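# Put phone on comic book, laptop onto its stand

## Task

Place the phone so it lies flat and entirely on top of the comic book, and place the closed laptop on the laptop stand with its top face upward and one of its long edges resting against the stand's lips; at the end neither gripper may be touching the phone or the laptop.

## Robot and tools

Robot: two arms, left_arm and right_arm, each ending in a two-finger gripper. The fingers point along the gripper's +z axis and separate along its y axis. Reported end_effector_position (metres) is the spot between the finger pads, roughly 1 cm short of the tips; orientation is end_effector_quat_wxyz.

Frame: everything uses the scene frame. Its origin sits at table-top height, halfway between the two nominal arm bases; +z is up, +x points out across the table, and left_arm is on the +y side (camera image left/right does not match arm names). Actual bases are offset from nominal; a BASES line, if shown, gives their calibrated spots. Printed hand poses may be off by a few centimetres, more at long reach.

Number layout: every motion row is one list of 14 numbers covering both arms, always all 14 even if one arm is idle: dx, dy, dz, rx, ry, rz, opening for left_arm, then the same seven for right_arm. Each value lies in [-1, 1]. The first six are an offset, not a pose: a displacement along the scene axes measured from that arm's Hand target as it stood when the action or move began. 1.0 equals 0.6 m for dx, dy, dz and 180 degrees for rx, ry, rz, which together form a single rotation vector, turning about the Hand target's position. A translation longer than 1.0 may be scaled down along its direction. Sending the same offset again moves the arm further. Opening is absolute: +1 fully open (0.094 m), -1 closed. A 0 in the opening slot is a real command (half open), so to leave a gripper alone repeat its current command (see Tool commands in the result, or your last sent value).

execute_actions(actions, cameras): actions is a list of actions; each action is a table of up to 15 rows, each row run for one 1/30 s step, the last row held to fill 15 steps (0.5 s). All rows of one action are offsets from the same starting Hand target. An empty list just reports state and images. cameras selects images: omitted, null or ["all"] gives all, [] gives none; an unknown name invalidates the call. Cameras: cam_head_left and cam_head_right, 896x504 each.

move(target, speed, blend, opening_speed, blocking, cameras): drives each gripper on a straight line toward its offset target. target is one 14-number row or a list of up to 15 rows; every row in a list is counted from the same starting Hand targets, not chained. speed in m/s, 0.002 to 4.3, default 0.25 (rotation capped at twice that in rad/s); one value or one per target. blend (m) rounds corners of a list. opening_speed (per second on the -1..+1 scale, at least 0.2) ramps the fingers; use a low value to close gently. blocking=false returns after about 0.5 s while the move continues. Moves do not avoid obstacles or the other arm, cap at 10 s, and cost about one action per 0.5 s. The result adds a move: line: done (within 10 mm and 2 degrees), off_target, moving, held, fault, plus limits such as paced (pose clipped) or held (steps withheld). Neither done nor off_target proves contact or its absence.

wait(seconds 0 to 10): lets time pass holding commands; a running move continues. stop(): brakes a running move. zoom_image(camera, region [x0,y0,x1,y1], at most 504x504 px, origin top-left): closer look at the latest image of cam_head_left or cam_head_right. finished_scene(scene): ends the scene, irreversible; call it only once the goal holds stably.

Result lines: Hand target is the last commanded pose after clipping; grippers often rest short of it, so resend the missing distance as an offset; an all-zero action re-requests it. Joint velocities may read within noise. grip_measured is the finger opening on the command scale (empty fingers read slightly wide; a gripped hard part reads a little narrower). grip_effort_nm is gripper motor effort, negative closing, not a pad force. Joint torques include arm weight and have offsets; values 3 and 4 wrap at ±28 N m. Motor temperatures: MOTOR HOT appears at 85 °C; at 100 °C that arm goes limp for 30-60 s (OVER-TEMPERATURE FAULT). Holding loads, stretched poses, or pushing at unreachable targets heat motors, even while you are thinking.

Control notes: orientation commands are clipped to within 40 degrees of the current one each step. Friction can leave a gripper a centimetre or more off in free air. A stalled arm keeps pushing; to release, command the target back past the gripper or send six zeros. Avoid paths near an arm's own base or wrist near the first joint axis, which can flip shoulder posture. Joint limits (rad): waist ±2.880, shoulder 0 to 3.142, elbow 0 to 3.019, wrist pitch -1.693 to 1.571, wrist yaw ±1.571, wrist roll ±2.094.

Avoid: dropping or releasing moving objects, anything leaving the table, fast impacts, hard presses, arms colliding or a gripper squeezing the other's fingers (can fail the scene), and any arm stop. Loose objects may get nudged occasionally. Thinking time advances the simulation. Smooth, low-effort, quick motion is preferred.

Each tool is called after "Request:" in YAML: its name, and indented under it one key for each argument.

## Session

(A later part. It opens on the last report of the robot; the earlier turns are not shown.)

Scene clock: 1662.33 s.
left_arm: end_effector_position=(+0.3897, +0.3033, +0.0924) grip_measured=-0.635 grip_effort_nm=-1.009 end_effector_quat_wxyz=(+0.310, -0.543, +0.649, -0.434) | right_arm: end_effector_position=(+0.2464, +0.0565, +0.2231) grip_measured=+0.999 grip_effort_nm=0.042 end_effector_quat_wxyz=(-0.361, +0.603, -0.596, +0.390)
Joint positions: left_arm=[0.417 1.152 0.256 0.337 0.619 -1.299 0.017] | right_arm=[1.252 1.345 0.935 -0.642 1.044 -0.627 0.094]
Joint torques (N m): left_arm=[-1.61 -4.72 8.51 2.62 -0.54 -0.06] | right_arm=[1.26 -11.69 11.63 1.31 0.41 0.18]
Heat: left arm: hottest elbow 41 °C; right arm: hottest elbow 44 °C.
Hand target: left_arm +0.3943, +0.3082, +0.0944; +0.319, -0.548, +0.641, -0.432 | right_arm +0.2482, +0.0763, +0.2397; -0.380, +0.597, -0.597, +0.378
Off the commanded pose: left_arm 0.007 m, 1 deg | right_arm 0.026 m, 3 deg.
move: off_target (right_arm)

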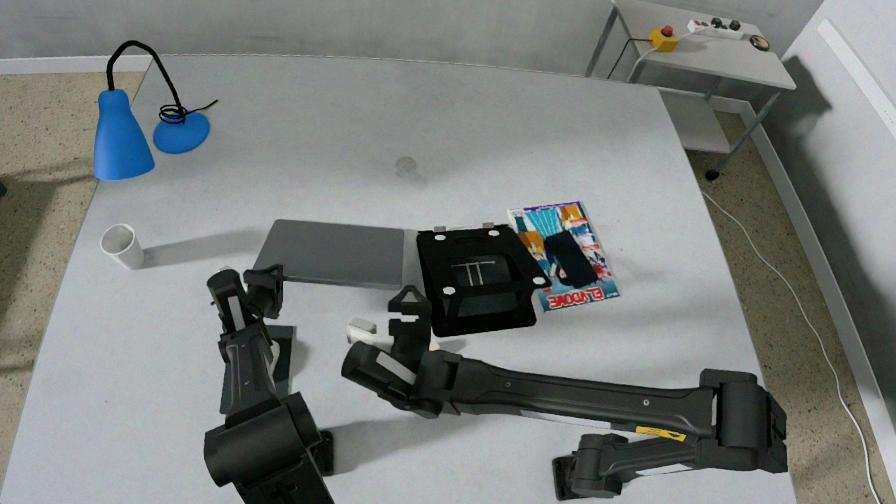

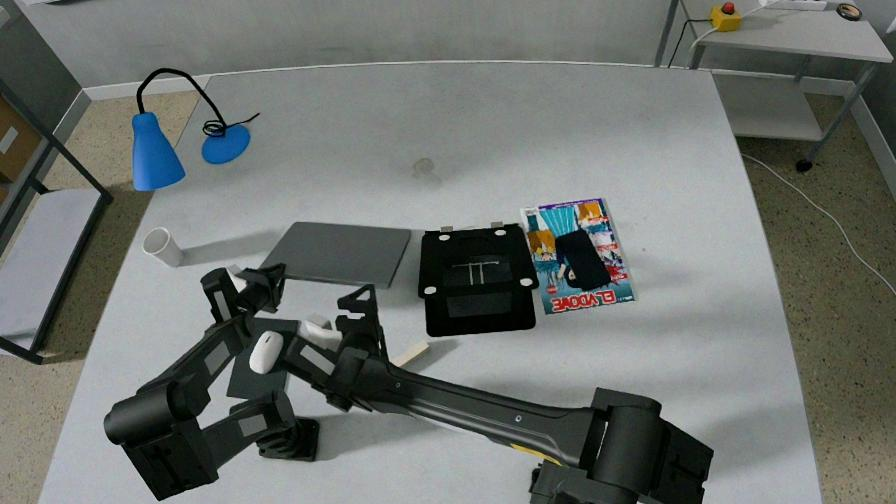

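Request:
move:
  target:
    - [0,0,0,0,0,0,-0.8,0.086,0.04,-0.175,0,0.0,0.0,1]
  speed: 0.15

Request:
zoom_image:
  camera: "cam_head_left"
  region: [240, 200, 500, 400]

Request:
zoom_image:
  camera: "cam_head_right"
  region: [240, 200, 500, 400]

Scene clock: 1666.50 s.
left_arm: end_effector_position=(+0.3897, +0.3033, +0.0924) grip_measured=-0.635 grip_effort_nm=-1.009 end_effector_quat_wxyz=(+0.310, -0.543, +0.649, -0.434) | right_arm: end_effector_position=(+0.2952, +0.1047, +0.1457) grip_measured=+0.999 grip_effort_nm=0.042 end_effector_quat_wxyz=(-0.388, +0.595, -0.597, +0.374)
Joint positions: left_arm=[0.417 1.152 0.256 0.337 0.619 -1.299 0.017] | right_arm=[1.179 1.584 0.925 -0.209 0.988 -0.773 0.094]
Joint torques (N m): left_arm=[-1.38 -5.48 8.35 2.61 -0.56 -0.11] | right_arm=[-0.38 -14.1 6.72 1.54 0.34 0.18]
Heat: left arm: hottest elbow 40 °C; right arm: hottest elbow 45 °C.
Hand target: left_arm +0.3943, +0.3082, +0.0944; +0.319, -0.548, +0.641, -0.432 | right_arm +0.2998, +0.1004, +0.1347; -0.380, +0.597, -0.597, +0.378
Off the commanded pose: left_arm 0.007 m, 1 deg | right_arm 0.013 m, 1 deg.
move: off_target (right_arm)

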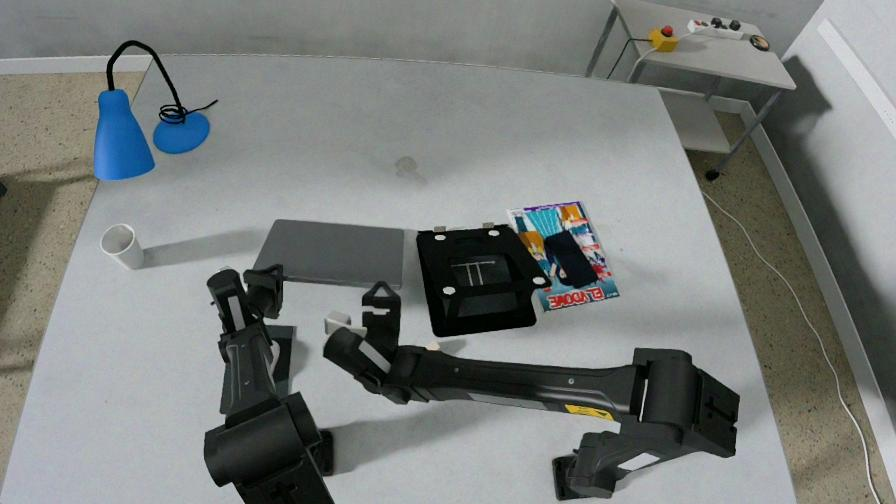

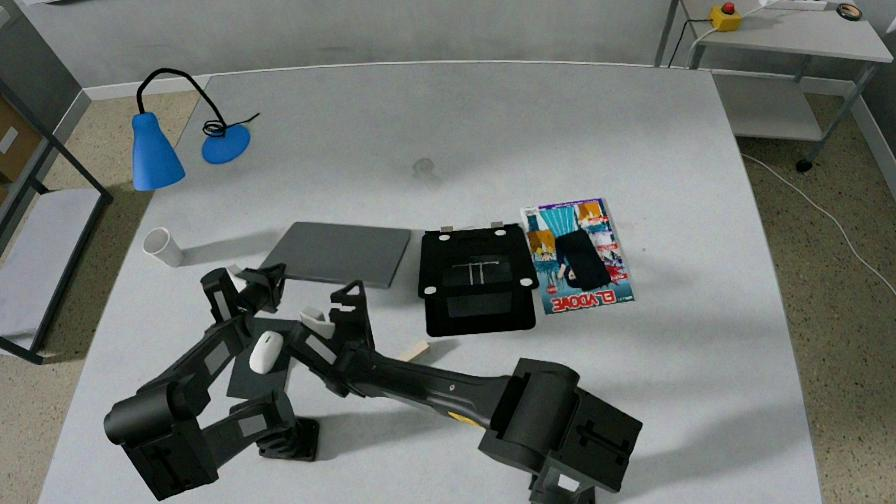

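Scaled by 1.938.

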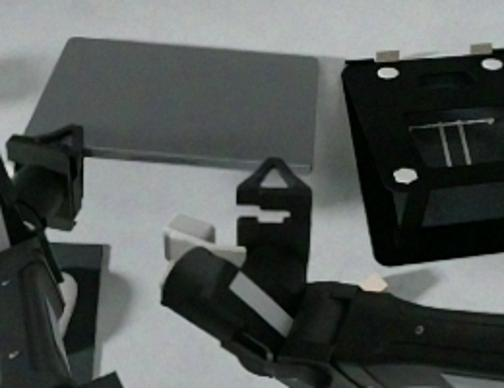

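Scaled by 1.938.

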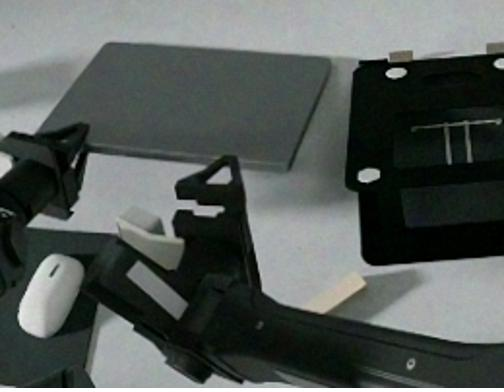

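Request:
move:
  target:
    - [0,0,0,0,0,0,-0.8,0.132,-0.012,-0.1,0,0.0,0.0,1]
  speed: 0.06

Request:
zoom_image:
  camera: "cam_head_left"
  region: [240, 200, 500, 400]

Request:
zoom_image:
  camera: "cam_head_right"
  region: [240, 200, 500, 400]

Scene clock: 1673.00 s.
left_arm: end_effector_position=(+0.3897, +0.3033, +0.0924) grip_measured=-0.635 grip_effort_nm=-1.009 end_effector_quat_wxyz=(+0.310, -0.543, +0.649, -0.434) | right_arm: end_effector_position=(+0.3732, +0.0951, +0.0845) grip_measured=+0.999 grip_effort_nm=0.046 end_effector_quat_wxyz=(-0.385, +0.596, -0.597, +0.375)
Joint positions: left_arm=[0.417 1.152 0.256 0.337 0.619 -1.299 0.017] | right_arm=[1.018 1.762 0.925 0.118 0.876 -0.965 0.094]
Joint torques (N m): left_arm=[-1.32 -5.07 8.64 2.63 -0.52 -0.07] | right_arm=[-0.32 -15.62 6.69 1.74 0.25 0.16]
Heat: left arm: hottest elbow 40 °C; right arm: hottest elbow 44 °C.
Hand target: left_arm +0.3943, +0.3082, +0.0944; +0.319, -0.548, +0.641, -0.432 | right_arm +0.3789, +0.0933, +0.0748; -0.380, +0.597, -0.597, +0.378
Off the commanded pose: left_arm 0.007 m, 1 deg | right_arm 0.012 m, 1 deg.
move: off_target (right_arm)

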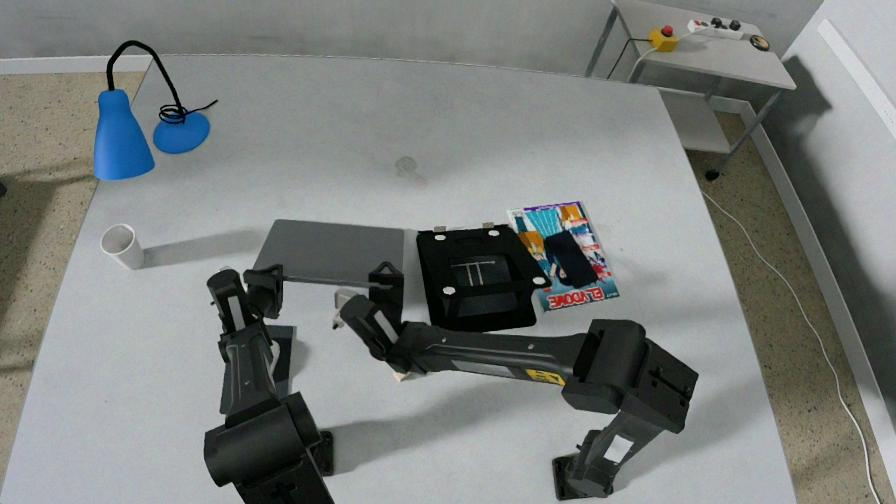

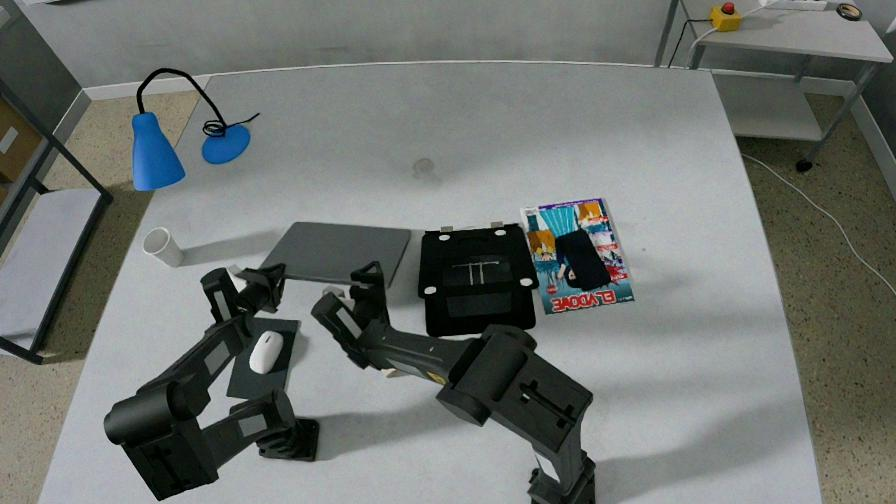

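Scaled by 1.938.

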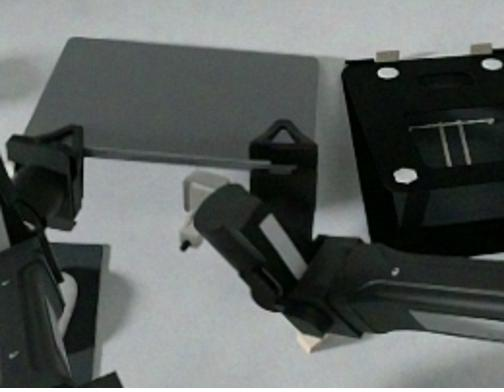

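Scaled by 1.938.

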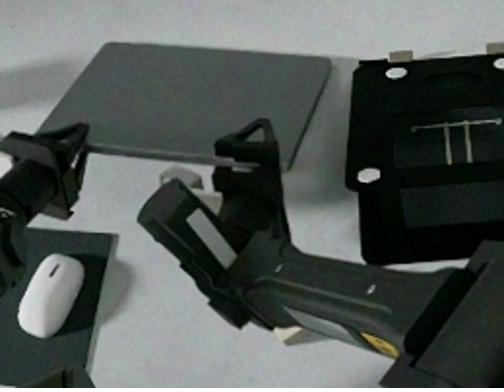

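Request:
move:
  target:
    - [0,0,0,0,0,0,-0.8,0,0,0,0,0.0,0.0,-0.8]
  opening_speed: 0.6

Request:
zoom_image:
  camera: "cam_head_left"
  region: [240, 200, 500, 400]

Request:
zoom_image:
  camera: "cam_head_right"
  region: [240, 200, 500, 400]

Scene clock: 1679.27 s.
left_arm: end_effector_position=(+0.3889, +0.3031, +0.0902) grip_measured=-0.635 grip_effort_nm=-1.013 end_effector_quat_wxyz=(+0.309, -0.545, +0.649, -0.433) | right_arm: end_effector_position=(+0.3759, +0.0949, +0.0884) grip_measured=-0.641 grip_effort_nm=-1.023 end_effector_quat_wxyz=(-0.393, +0.586, -0.600, +0.377)
Joint positions: left_arm=[0.417 1.157 0.253 0.341 0.618 -1.299 0.017] | right_arm=[1.015 1.762 0.925 0.139 0.886 -0.963 0.017]
Joint torques (N m): left_arm=[-0.73 -5.36 8.61 2.37 -0.44 -0.07] | right_arm=[-0.09 -15.56 6.78 1.05 -0.11 0.12]
Heat: left arm: hottest elbow 40 °C; right arm: hottest elbow 44 °C.
Hand target: left_arm +0.3942, +0.3082, +0.0942; +0.319, -0.548, +0.642, -0.432 | right_arm +0.3791, +0.0931, +0.0748; -0.380, +0.597, -0.597, +0.378
Off the commanded pose: left_arm 0.009 m, 1 deg | right_arm 0.014 m, 2 deg.
move: off_target (right_arm)

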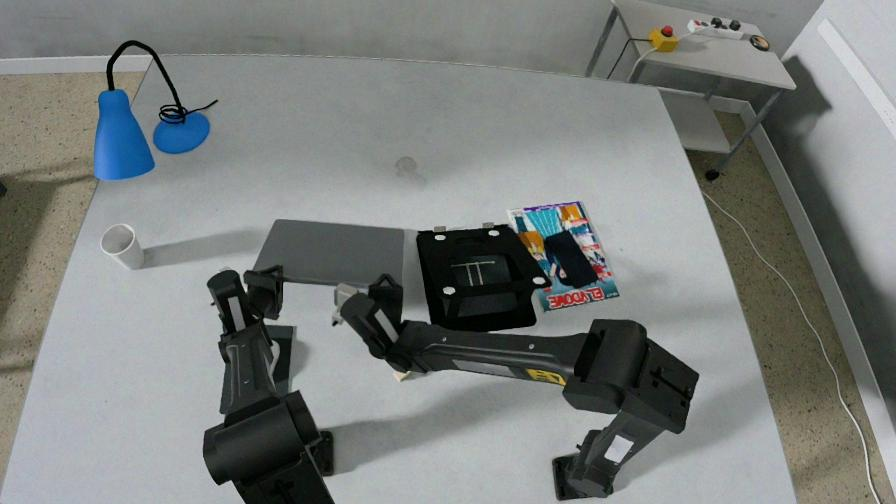

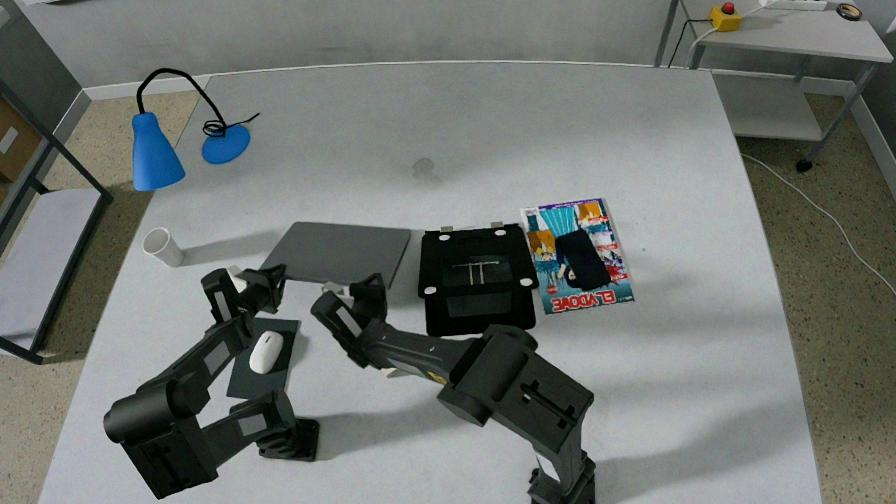

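Scaled by 1.938.

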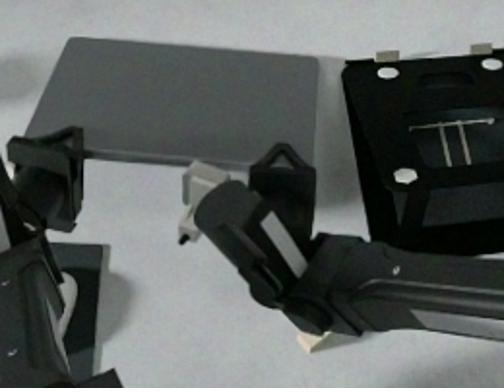

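Scaled by 1.938.

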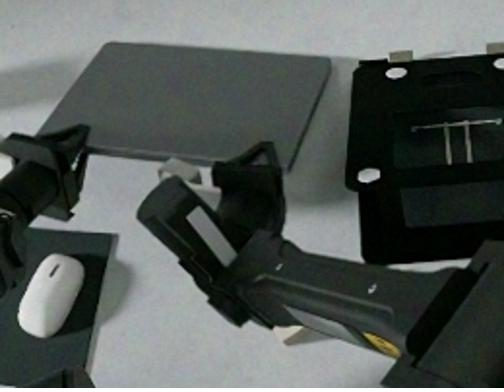

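Request:
move:
  target:
    - [-0.02,0,0.3,0,-0.05,0,-0.8,0,0,0.33,0,-0.05,0.0,-0.8]
  speed: 0.1

Request:
zoom_image:
  camera: "cam_head_left"
  region: [240, 160, 500, 360]

Request:
zoom_image:
  camera: "cam_head_right"
  region: [240, 160, 500, 360]

Scene clock: 1692.57 s.
left_arm: end_effector_position=(+0.3500, +0.2880, +0.1766) grip_measured=-0.635 grip_effort_nm=-1.009 end_effector_quat_wxyz=(+0.286, -0.572, +0.622, -0.452) | right_arm: end_effector_position=(+0.3580, +0.0788, +0.1956) grip_measured=-0.639 grip_effort_nm=-1.043 end_effector_quat_wxyz=(-0.382, +0.608, -0.565, +0.407)
Joint positions: left_arm=[0.442 0.673 0.326 -0.22 0.651 -1.382 0.017] | right_arm=[1.035 1.518 0.95 -0.105 0.923 -1.073 0.017]
Joint torques (N m): left_arm=[0.38 -5.25 24.66 2.13 0.88 0.21] | right_arm=[-0.15 -19.43 14.79 1.51 1.9 -0.28]
Heat: left arm: hottest elbow 41 °C; right arm: hottest elbow 44 °C.
Hand target: left_arm +0.3822, +0.3082, +0.2744; -0.368, +0.512, -0.615, +0.474 | right_arm +0.3791, +0.0931, +0.2726; -0.425, +0.565, -0.565, +0.424
Off the commanded pose: left_arm 0.105 m, 12 deg | right_arm 0.081 m, 7 deg.
move: off_target (left_arm, right_arm)

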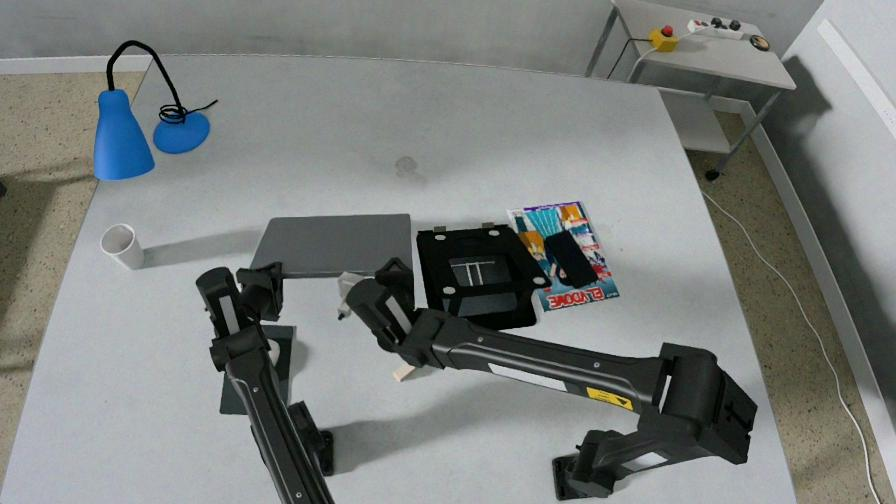

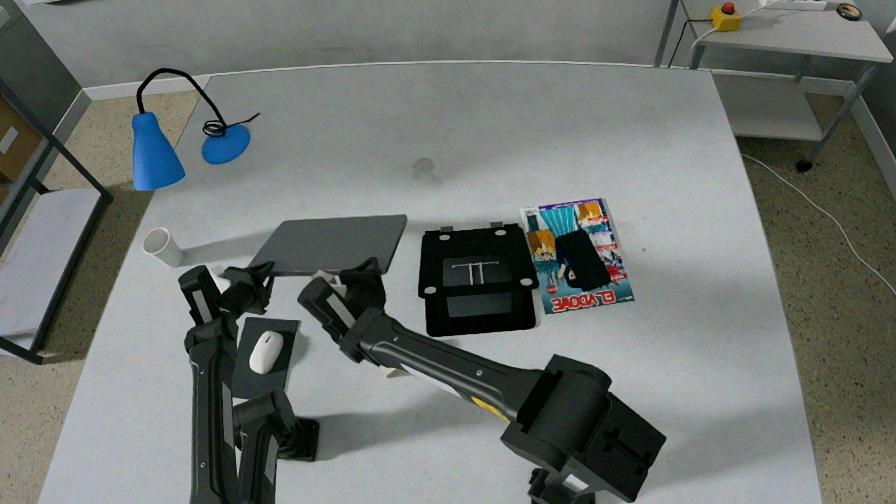

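Scaled by 1.938.

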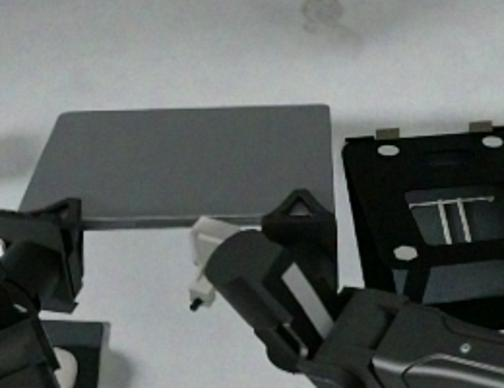

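Scaled by 1.938.

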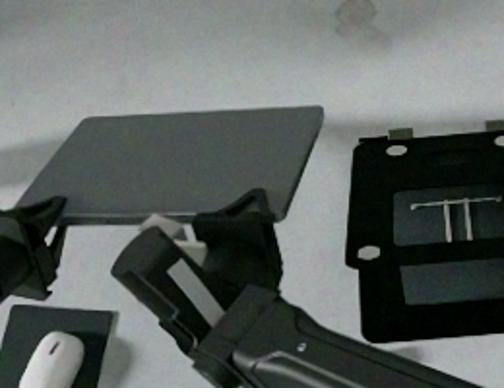

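Request:
move:
  target:
    - [-0.035,-0.513,0.05,0,0,0.05,-0.8,0.008,-0.51,0.02,0,0,0.05,-0.8]
  speed: 0.09

Request:
zoom_image:
  camera: "cam_head_left"
  region: [340, 160, 600, 360]

Request:
zoom_image:
  camera: "cam_head_right"
  region: [340, 160, 600, 360]

Scene clock: 1702.80 s.
left_arm: end_effector_position=(+0.3412, +0.0120, +0.2385) grip_measured=-0.635 grip_effort_nm=-1.013 end_effector_quat_wxyz=(-0.372, +0.578, -0.598, +0.412) | right_arm: end_effector_position=(+0.3788, -0.1967, +0.2346) grip_measured=-0.643 grip_effort_nm=-1.033 end_effector_quat_wxyz=(-0.435, +0.632, -0.544, +0.341)
Joint positions: left_arm=[-0.993 0.917 0.579 -0.248 -0.805 -2.052 0.017] | right_arm=[0.311 0.906 0.532 -0.029 0.111 -1.477 0.017]
Joint torques (N m): left_arm=[-1.61 -6.59 20.36 2.28 -2.2 0.99] | right_arm=[-1.79 -11.16 11.25 2.44 0.49 -0.31]
Motor temperatures (°C): left_arm=[22 26 48 24 30 24 30] | right_arm=[26 34 45 25 31 24 27]
Heat: left arm: hottest elbow 48 °C; right arm: hottest elbow 45 °C.
Hand target: left_arm +0.3613, +0.0004, +0.3045; -0.404, +0.559, -0.572, +0.443 | right_arm +0.3839, -0.2128, +0.2847; -0.458, +0.608, -0.519, +0.389
Off the commanded pose: left_arm 0.070 m, 6 deg | right_arm 0.053 m, 7 deg.
move: off_target (left_arm, right_arm)

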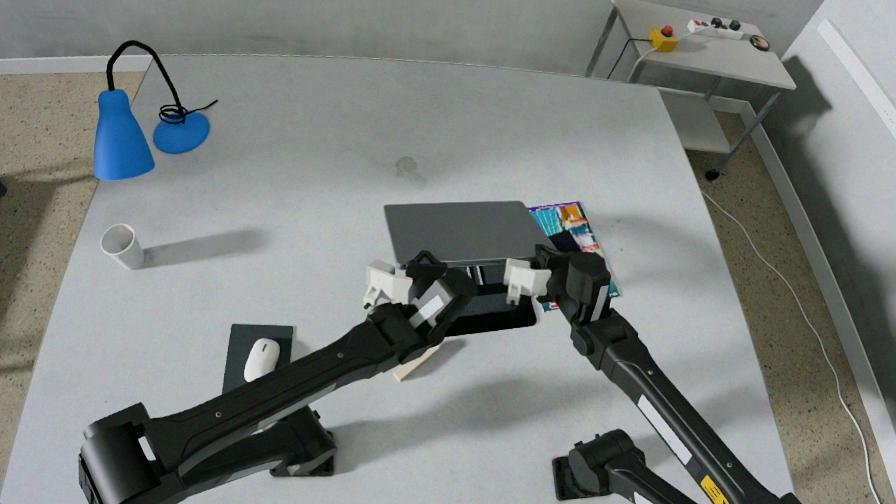

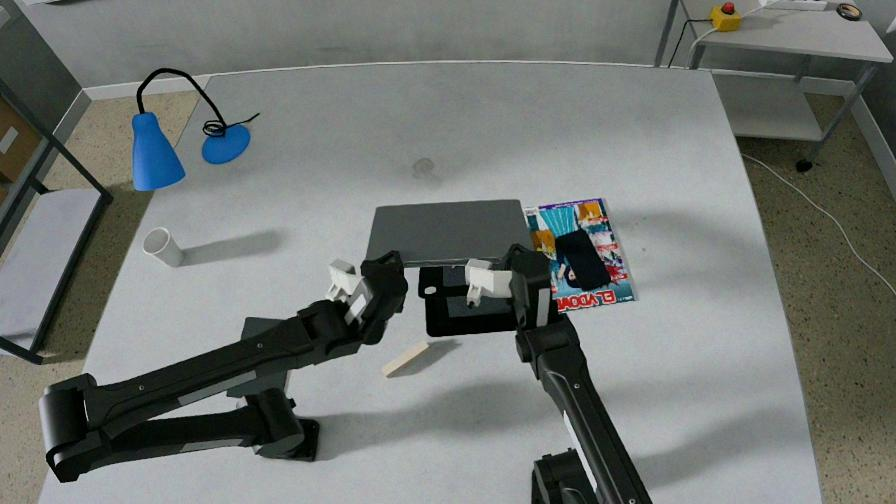

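Scaled by 1.938.

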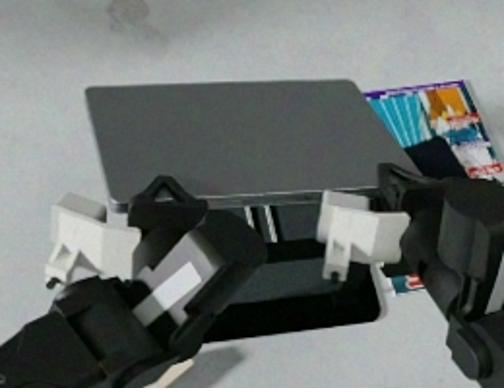

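Scaled by 1.938.

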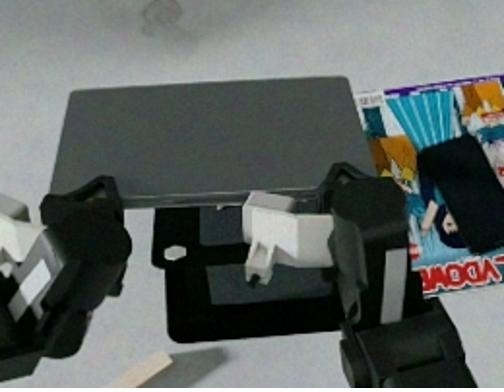

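Request:
move:
  target:
    - [-0.02,-0.055,-0.1,0,0.01,0.02,-0.8,0.0,-0.055,-0.1,0,0.01,0.02,-0.8]
  speed: 0.07

Request:
zoom_image:
  camera: "cam_head_left"
  region: [340, 160, 600, 360]

Request:
zoom_image:
  camera: "cam_head_right"
  region: [340, 160, 600, 360]

Scene clock: 1709.63 s.
left_arm: end_effector_position=(+0.3325, -0.0244, +0.1992) grip_measured=-0.632 grip_effort_nm=-1.009 end_effector_quat_wxyz=(+0.394, -0.567, +0.606, -0.395) | right_arm: end_effector_position=(+0.3687, -0.2336, +0.1852) grip_measured=-0.643 grip_effort_nm=-1.038 end_effector_quat_wxyz=(-0.444, +0.641, -0.545, +0.308)
Joint positions: left_arm=[-1.098 1.091 0.579 -0.162 -0.92 -2.107 0.017] | right_arm=[0.14 0.925 0.416 0.078 -0.105 -1.52 0.017]
Joint torques (N m): left_arm=[-1.38 -7.94 17.16 1.63 -2.63 0.05] | right_arm=[-2.08 -7.77 10.59 3.49 0.18 -0.45]
Heat: left arm: hottest elbow 50 °C; right arm: hottest elbow 46 °C.
Hand target: left_arm +0.3493, -0.0326, +0.2444; -0.409, +0.583, -0.561, +0.422 | right_arm +0.3838, -0.2458, +0.2245; -0.461, +0.630, -0.507, +0.365
Off the commanded pose: left_arm 0.049 m, 7 deg | right_arm 0.044 m, 8 deg.
joint sent to its limit (left arm) — joint 6 (wrist roll), lower limit. The joint targets still meet the commanded pose.
move: off_target (left_arm, right_arm)

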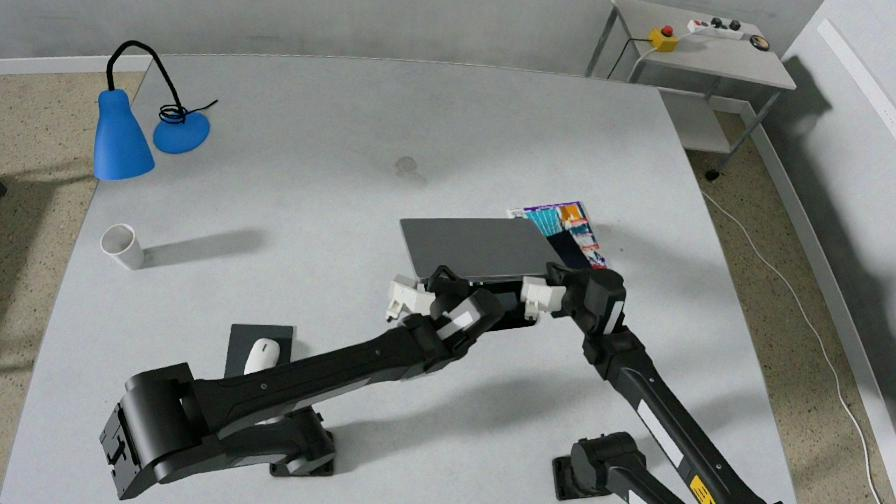

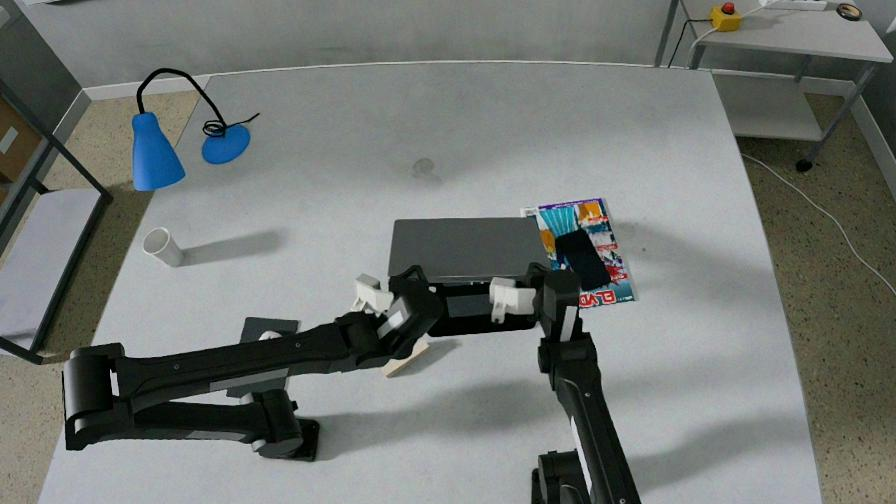

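Scaled by 1.938.

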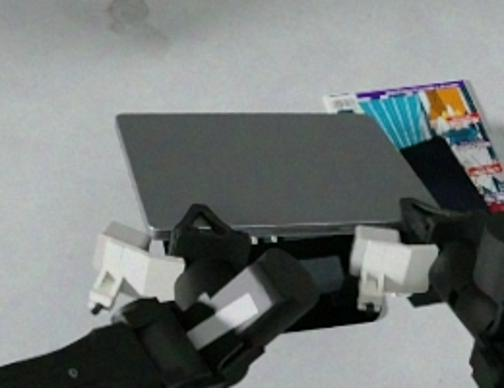

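Scaled by 1.938.

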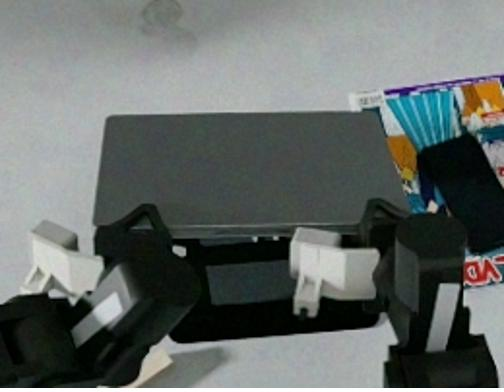

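Request:
move:
  target:
    - [0,0,-0.1,0,0,0,-0.8,0.0,0,-0.085,0,0,0,-0.8]
  speed: 0.06

Request:
zoom_image:
  camera: "cam_head_left"
  region: [340, 160, 600, 360]

Request:
zoom_image:
  camera: "cam_head_right"
  region: [340, 160, 600, 360]

Scene clock: 1716.87 s.
left_arm: end_effector_position=(+0.3416, -0.0369, +0.1714) grip_measured=-0.632 grip_effort_nm=-1.009 end_effector_quat_wxyz=(-0.397, +0.572, -0.588, +0.412) | right_arm: end_effector_position=(+0.3786, -0.2432, +0.1598) grip_measured=-0.645 grip_effort_nm=-1.033 end_effector_quat_wxyz=(-0.456, +0.626, -0.537, +0.336)
Joint positions: left_arm=[-1.099 1.208 0.548 0.031 -0.941 -2.107 0.017] | right_arm=[0.115 1.042 0.351 0.321 -0.1 -1.536 0.017]
Joint torques (N m): left_arm=[-0.73 -9.47 10.15 2.29 -1.8 0.07] | right_arm=[-0.21 -6.12 7.97 3.07 -0.17 -0.35]
Motor temperatures (°C): left_arm=[22 26 50 24 35 24 30] | right_arm=[26 34 45 25 29 24 28]
Heat: left arm: hottest elbow 50 °C; right arm: hottest elbow 45 °C.
Hand target: left_arm +0.3493, -0.0325, +0.1844; -0.409, +0.583, -0.561, +0.421 | right_arm +0.3839, -0.2458, +0.1736; -0.461, +0.630, -0.507, +0.365
Off the commanded pose: left_arm 0.016 m, 4 deg | right_arm 0.015 m, 5 deg.
joint sent to its limit (left arm) — joint 6 (wrist roll), lower limit. The joint targets still meet the commanded pose.
move: off_target (left_arm, right_arm)

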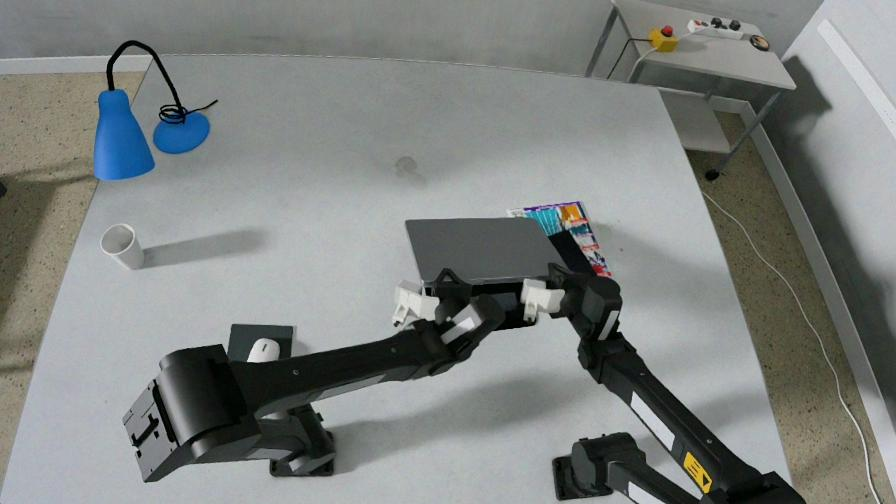

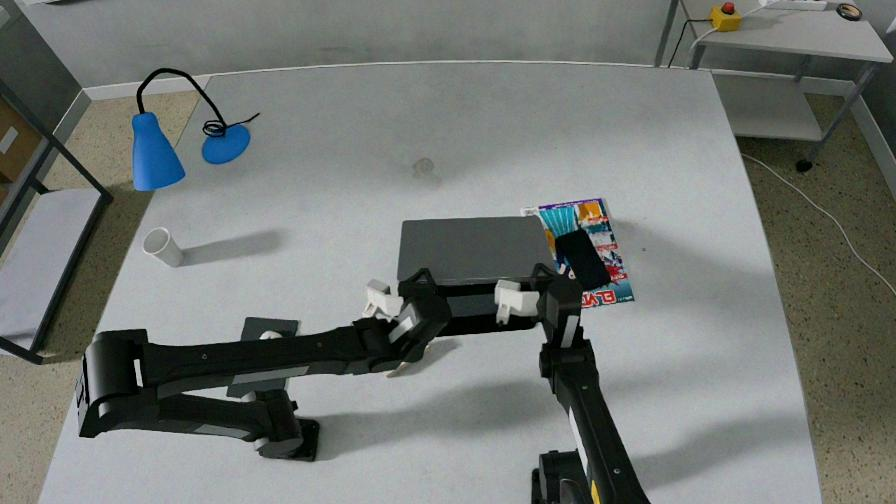

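Scaled by 1.938.

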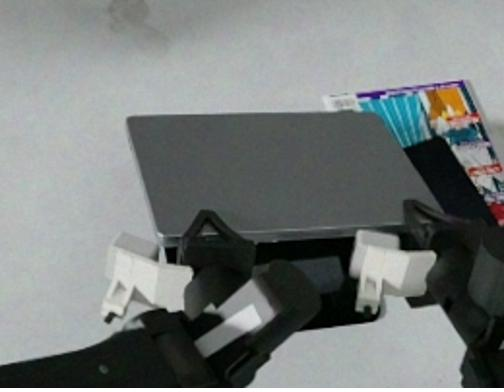

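Scaled by 1.938.

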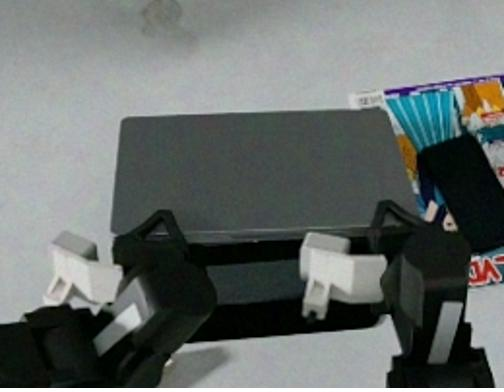

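Request:
move:
  target:
    - [-0.01,0,0.03,0,0,0,-0.8,-0.01,0,0.03,0,0,0,-0.8]
    - [-0.05,0,0.02,0,0,0,-0.8,-0.05,0,0.02,0,0,0,-0.8]
  speed: 0.06

Request:
zoom_image:
  camera: "cam_head_left"
  region: [340, 160, 600, 360]

Request:
zoom_image:
  camera: "cam_head_right"
  region: [340, 160, 600, 360]

Scene clock: 1721.73 s.
left_arm: end_effector_position=(+0.3197, -0.0384, +0.1772) grip_measured=-0.632 grip_effort_nm=-1.009 end_effector_quat_wxyz=(+0.404, -0.556, +0.594, -0.418) | right_arm: end_effector_position=(+0.3538, -0.2470, +0.1646) grip_measured=-0.645 grip_effort_nm=-1.038 end_effector_quat_wxyz=(-0.455, +0.625, -0.538, +0.337)
Joint positions: left_arm=[-1.164 1.166 0.525 0.007 -0.992 -2.107 0.017] | right_arm=[0.115 0.919 0.306 0.244 -0.095 -1.534 0.017]
Joint torques (N m): left_arm=[-1.67 -10.64 9.78 1.72 -2.09 0.08] | right_arm=[0.73 -8.23 8.61 1.84 0.08 -0.31]
Heat: left arm: hottest elbow 49 °C; right arm: hottest elbow 45 °C.
Hand target: left_arm +0.3192, -0.0326, +0.1964; -0.409, +0.583, -0.561, +0.422 | right_arm +0.3539, -0.2457, +0.1856; -0.462, +0.630, -0.507, +0.365
Off the commanded pose: left_arm 0.020 m, 5 deg | right_arm 0.021 m, 5 deg.
joint sent to its limit (left arm) — joint 6 (wrist roll), lower limit. The joint targets are off in orientation, not in position.
move: off_target (left_arm, right_arm)

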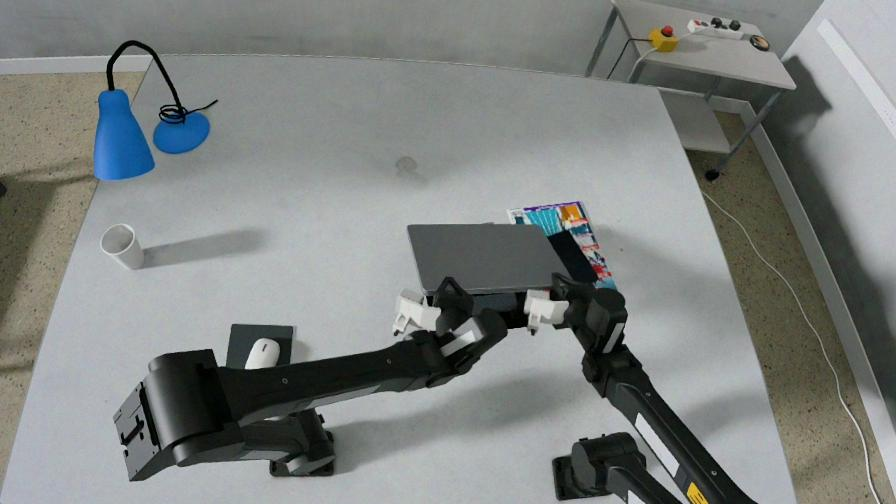

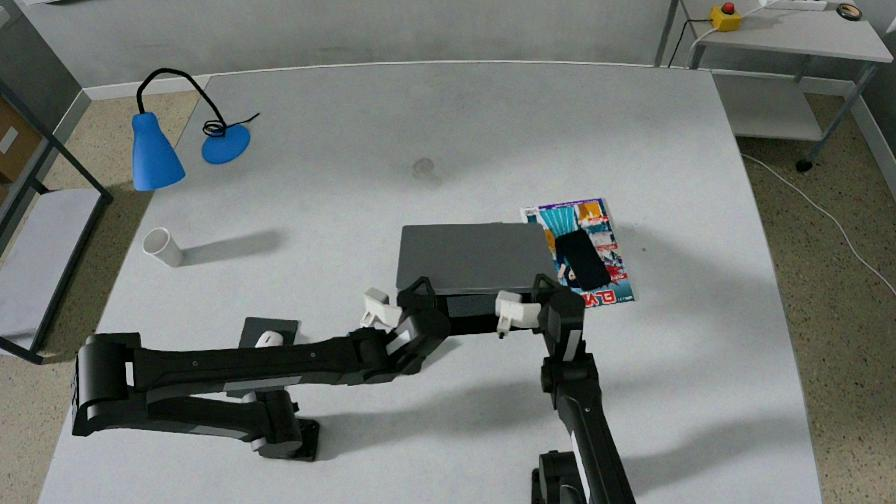

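Scaled by 1.938.

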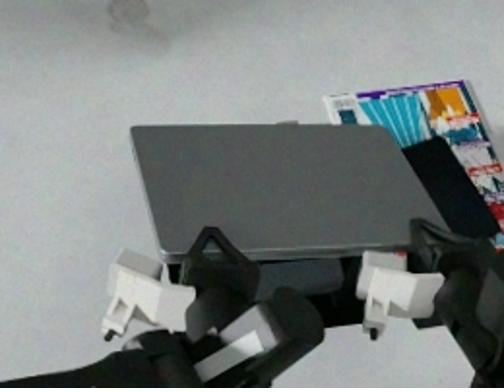

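Scaled by 1.938.

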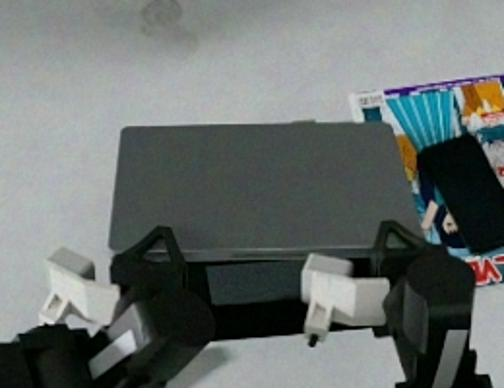

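Request:
move:
  target:
    - [-0.045,0,0.0,0,0,0,-0.8,-0.01,0,0.0,0,0,0,-0.8]
    - [-0.045,0,-0.06,0,0,0,-0.8,-0.01,0,-0.06,0,0,0,-0.8]
  speed: 0.05

Request:
zoom_image:
  camera: "cam_head_left"
  region: [340, 160, 600, 360]

Request:
zoom_image:
  camera: "cam_head_right"
  region: [340, 160, 600, 360]

Scene clock: 1726.33 s.
left_arm: end_effector_position=(+0.3001, -0.0336, +0.1639) grip_measured=-0.627 grip_effort_nm=-1.009 end_effector_quat_wxyz=(-0.416, +0.551, -0.570, +0.447) | right_arm: end_effector_position=(+0.3487, -0.2414, +0.1627) grip_measured=-0.647 grip_effort_nm=-1.043 end_effector_quat_wxyz=(-0.477, +0.622, -0.504, +0.361)
Joint positions: left_arm=[-1.229 1.19 0.444 0.174 -1.079 -2.107 0.018] | right_arm=[0.127 0.944 0.25 0.405 -0.105 -1.569 0.017]
Joint torques (N m): left_arm=[-3.02 -7.3 7.73 1.68 -1.24 0.04] | right_arm=[0.09 -2.37 6.87 1.8 0.44 0.01]
Heat: left arm: hottest elbow 48 °C; right arm: hottest elbow 45 °C.
Hand target: left_arm +0.2922, -0.0326, +0.1604; -0.409, +0.583, -0.561, +0.422 | right_arm +0.3478, -0.2458, +0.1495; -0.461, +0.630, -0.507, +0.365
Off the commanded pose: left_arm 0.009 m, 5 deg | right_arm 0.014 m, 2 deg.
joint sent to its limit (left arm) — joint 6 (wrist roll), lower limit. The joint targets are off in orientation, not in position.
move: off_target (left_arm, right_arm)

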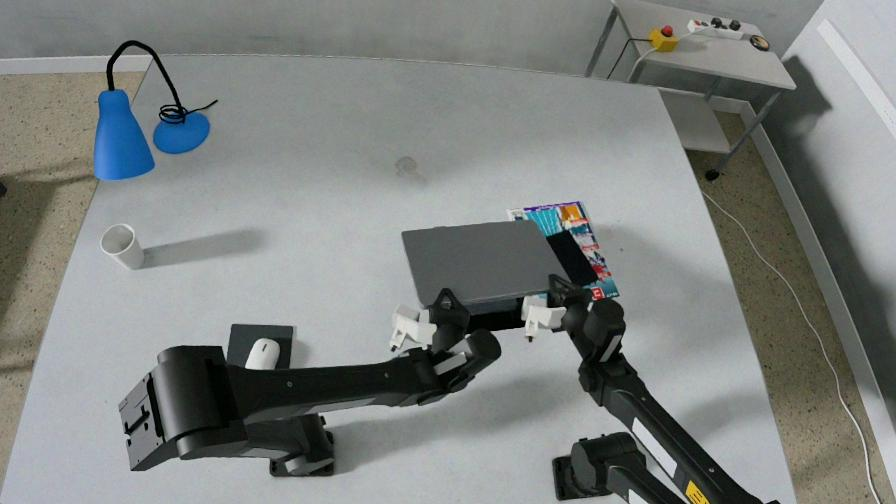

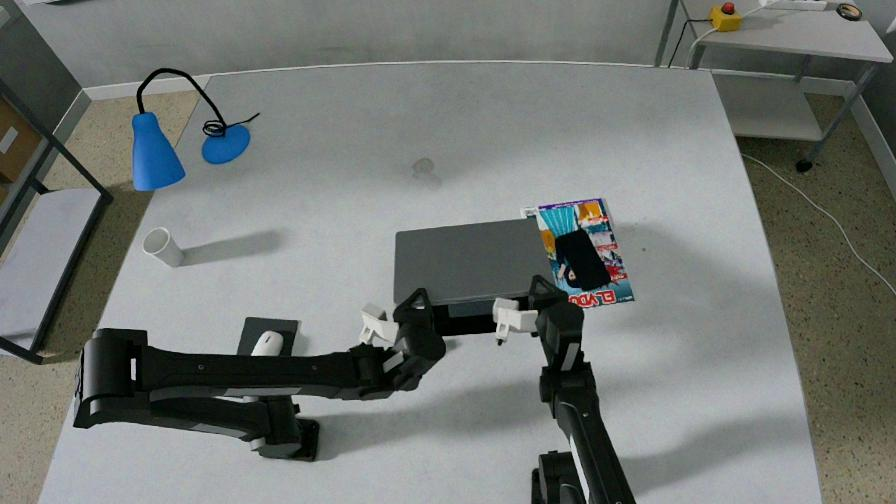

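Scaled by 1.938.

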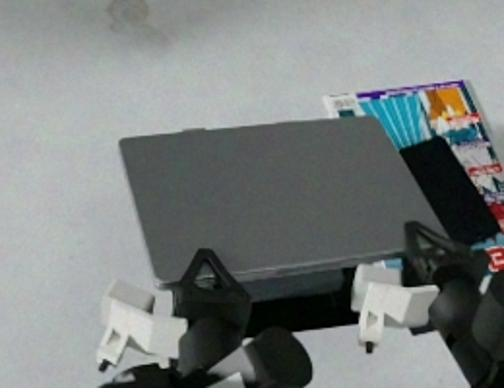

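Scaled by 1.938.

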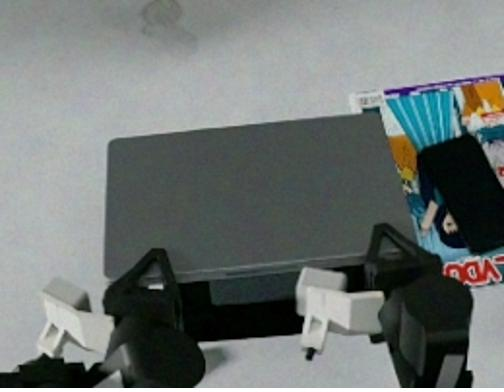

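Request:
move:
  target:
    - [0.005,0,0.0,0,0,0,-0.8,-0.025,0,0.015,0,0,0,-0.8]
  speed: 0.05

Request:
zoom_image:
  camera: "cam_head_left"
  region: [340, 160, 600, 360]

Request:
zoom_image:
  camera: "cam_head_right"
  region: [340, 160, 600, 360]

Scene clock: 1730.60 s.
left_arm: end_effector_position=(+0.2990, -0.0360, +0.1633) grip_measured=-0.627 grip_effort_nm=-1.009 end_effector_quat_wxyz=(-0.411, +0.549, -0.572, +0.449) | right_arm: end_effector_position=(+0.3399, -0.2453, +0.1637) grip_measured=-0.647 grip_effort_nm=-1.043 end_effector_quat_wxyz=(-0.469, +0.622, -0.511, +0.363)
Joint positions: left_arm=[-1.232 1.191 0.444 0.177 -1.07 -2.107 0.018] | right_arm=[0.128 0.885 0.24 0.342 -0.088 -1.569 0.017]
Joint torques (N m): left_arm=[-2.73 -6.95 8.08 1.32 -1.35 0.08] | right_arm=[0.79 -6.07 6.79 0.95 0.15 0.04]
Heat: left arm: hottest elbow 47 °C; right arm: hottest elbow 45 °C.
Hand target: left_arm +0.2952, -0.0326, +0.1605; -0.409, +0.583, -0.561, +0.422 | right_arm +0.3328, -0.2458, +0.1585; -0.461, +0.630, -0.507, +0.365
Off the commanded pose: left_arm 0.006 m, 5 deg | right_arm 0.009 m, 1 deg.
joint sent to its limit (left arm) — joint 6 (wrist roll), lower limit. The joint targets are off in orientation, not in position.
move: off_target (left_arm)

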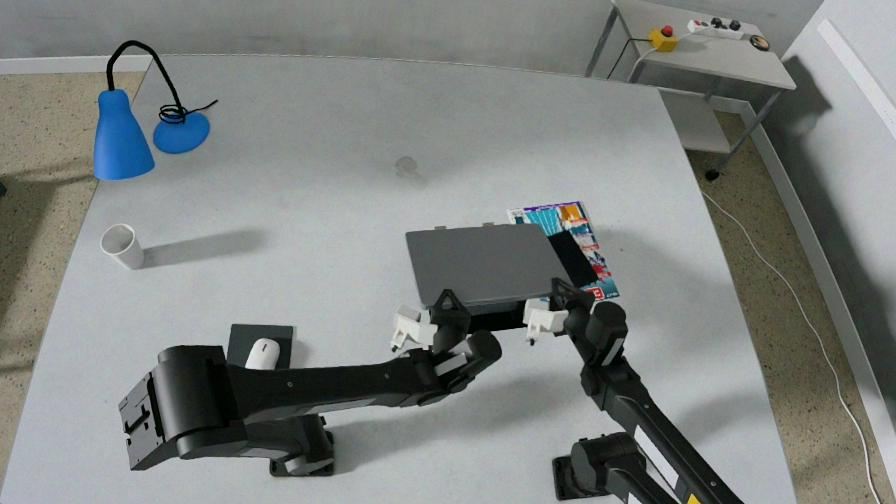

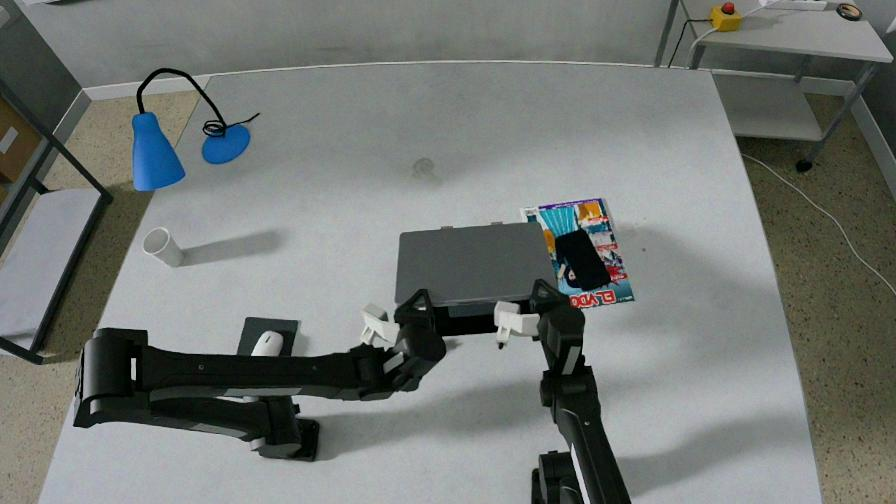

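Scaled by 1.938.

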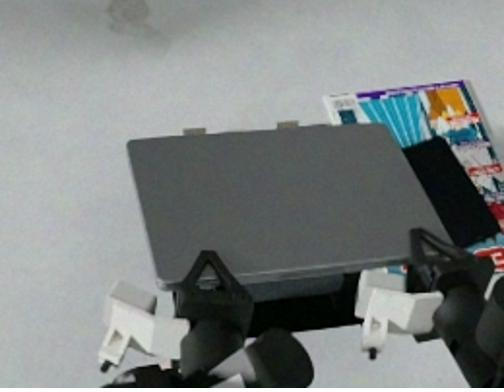

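Scaled by 1.938.

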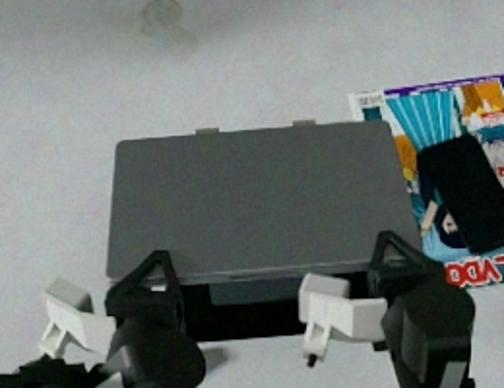

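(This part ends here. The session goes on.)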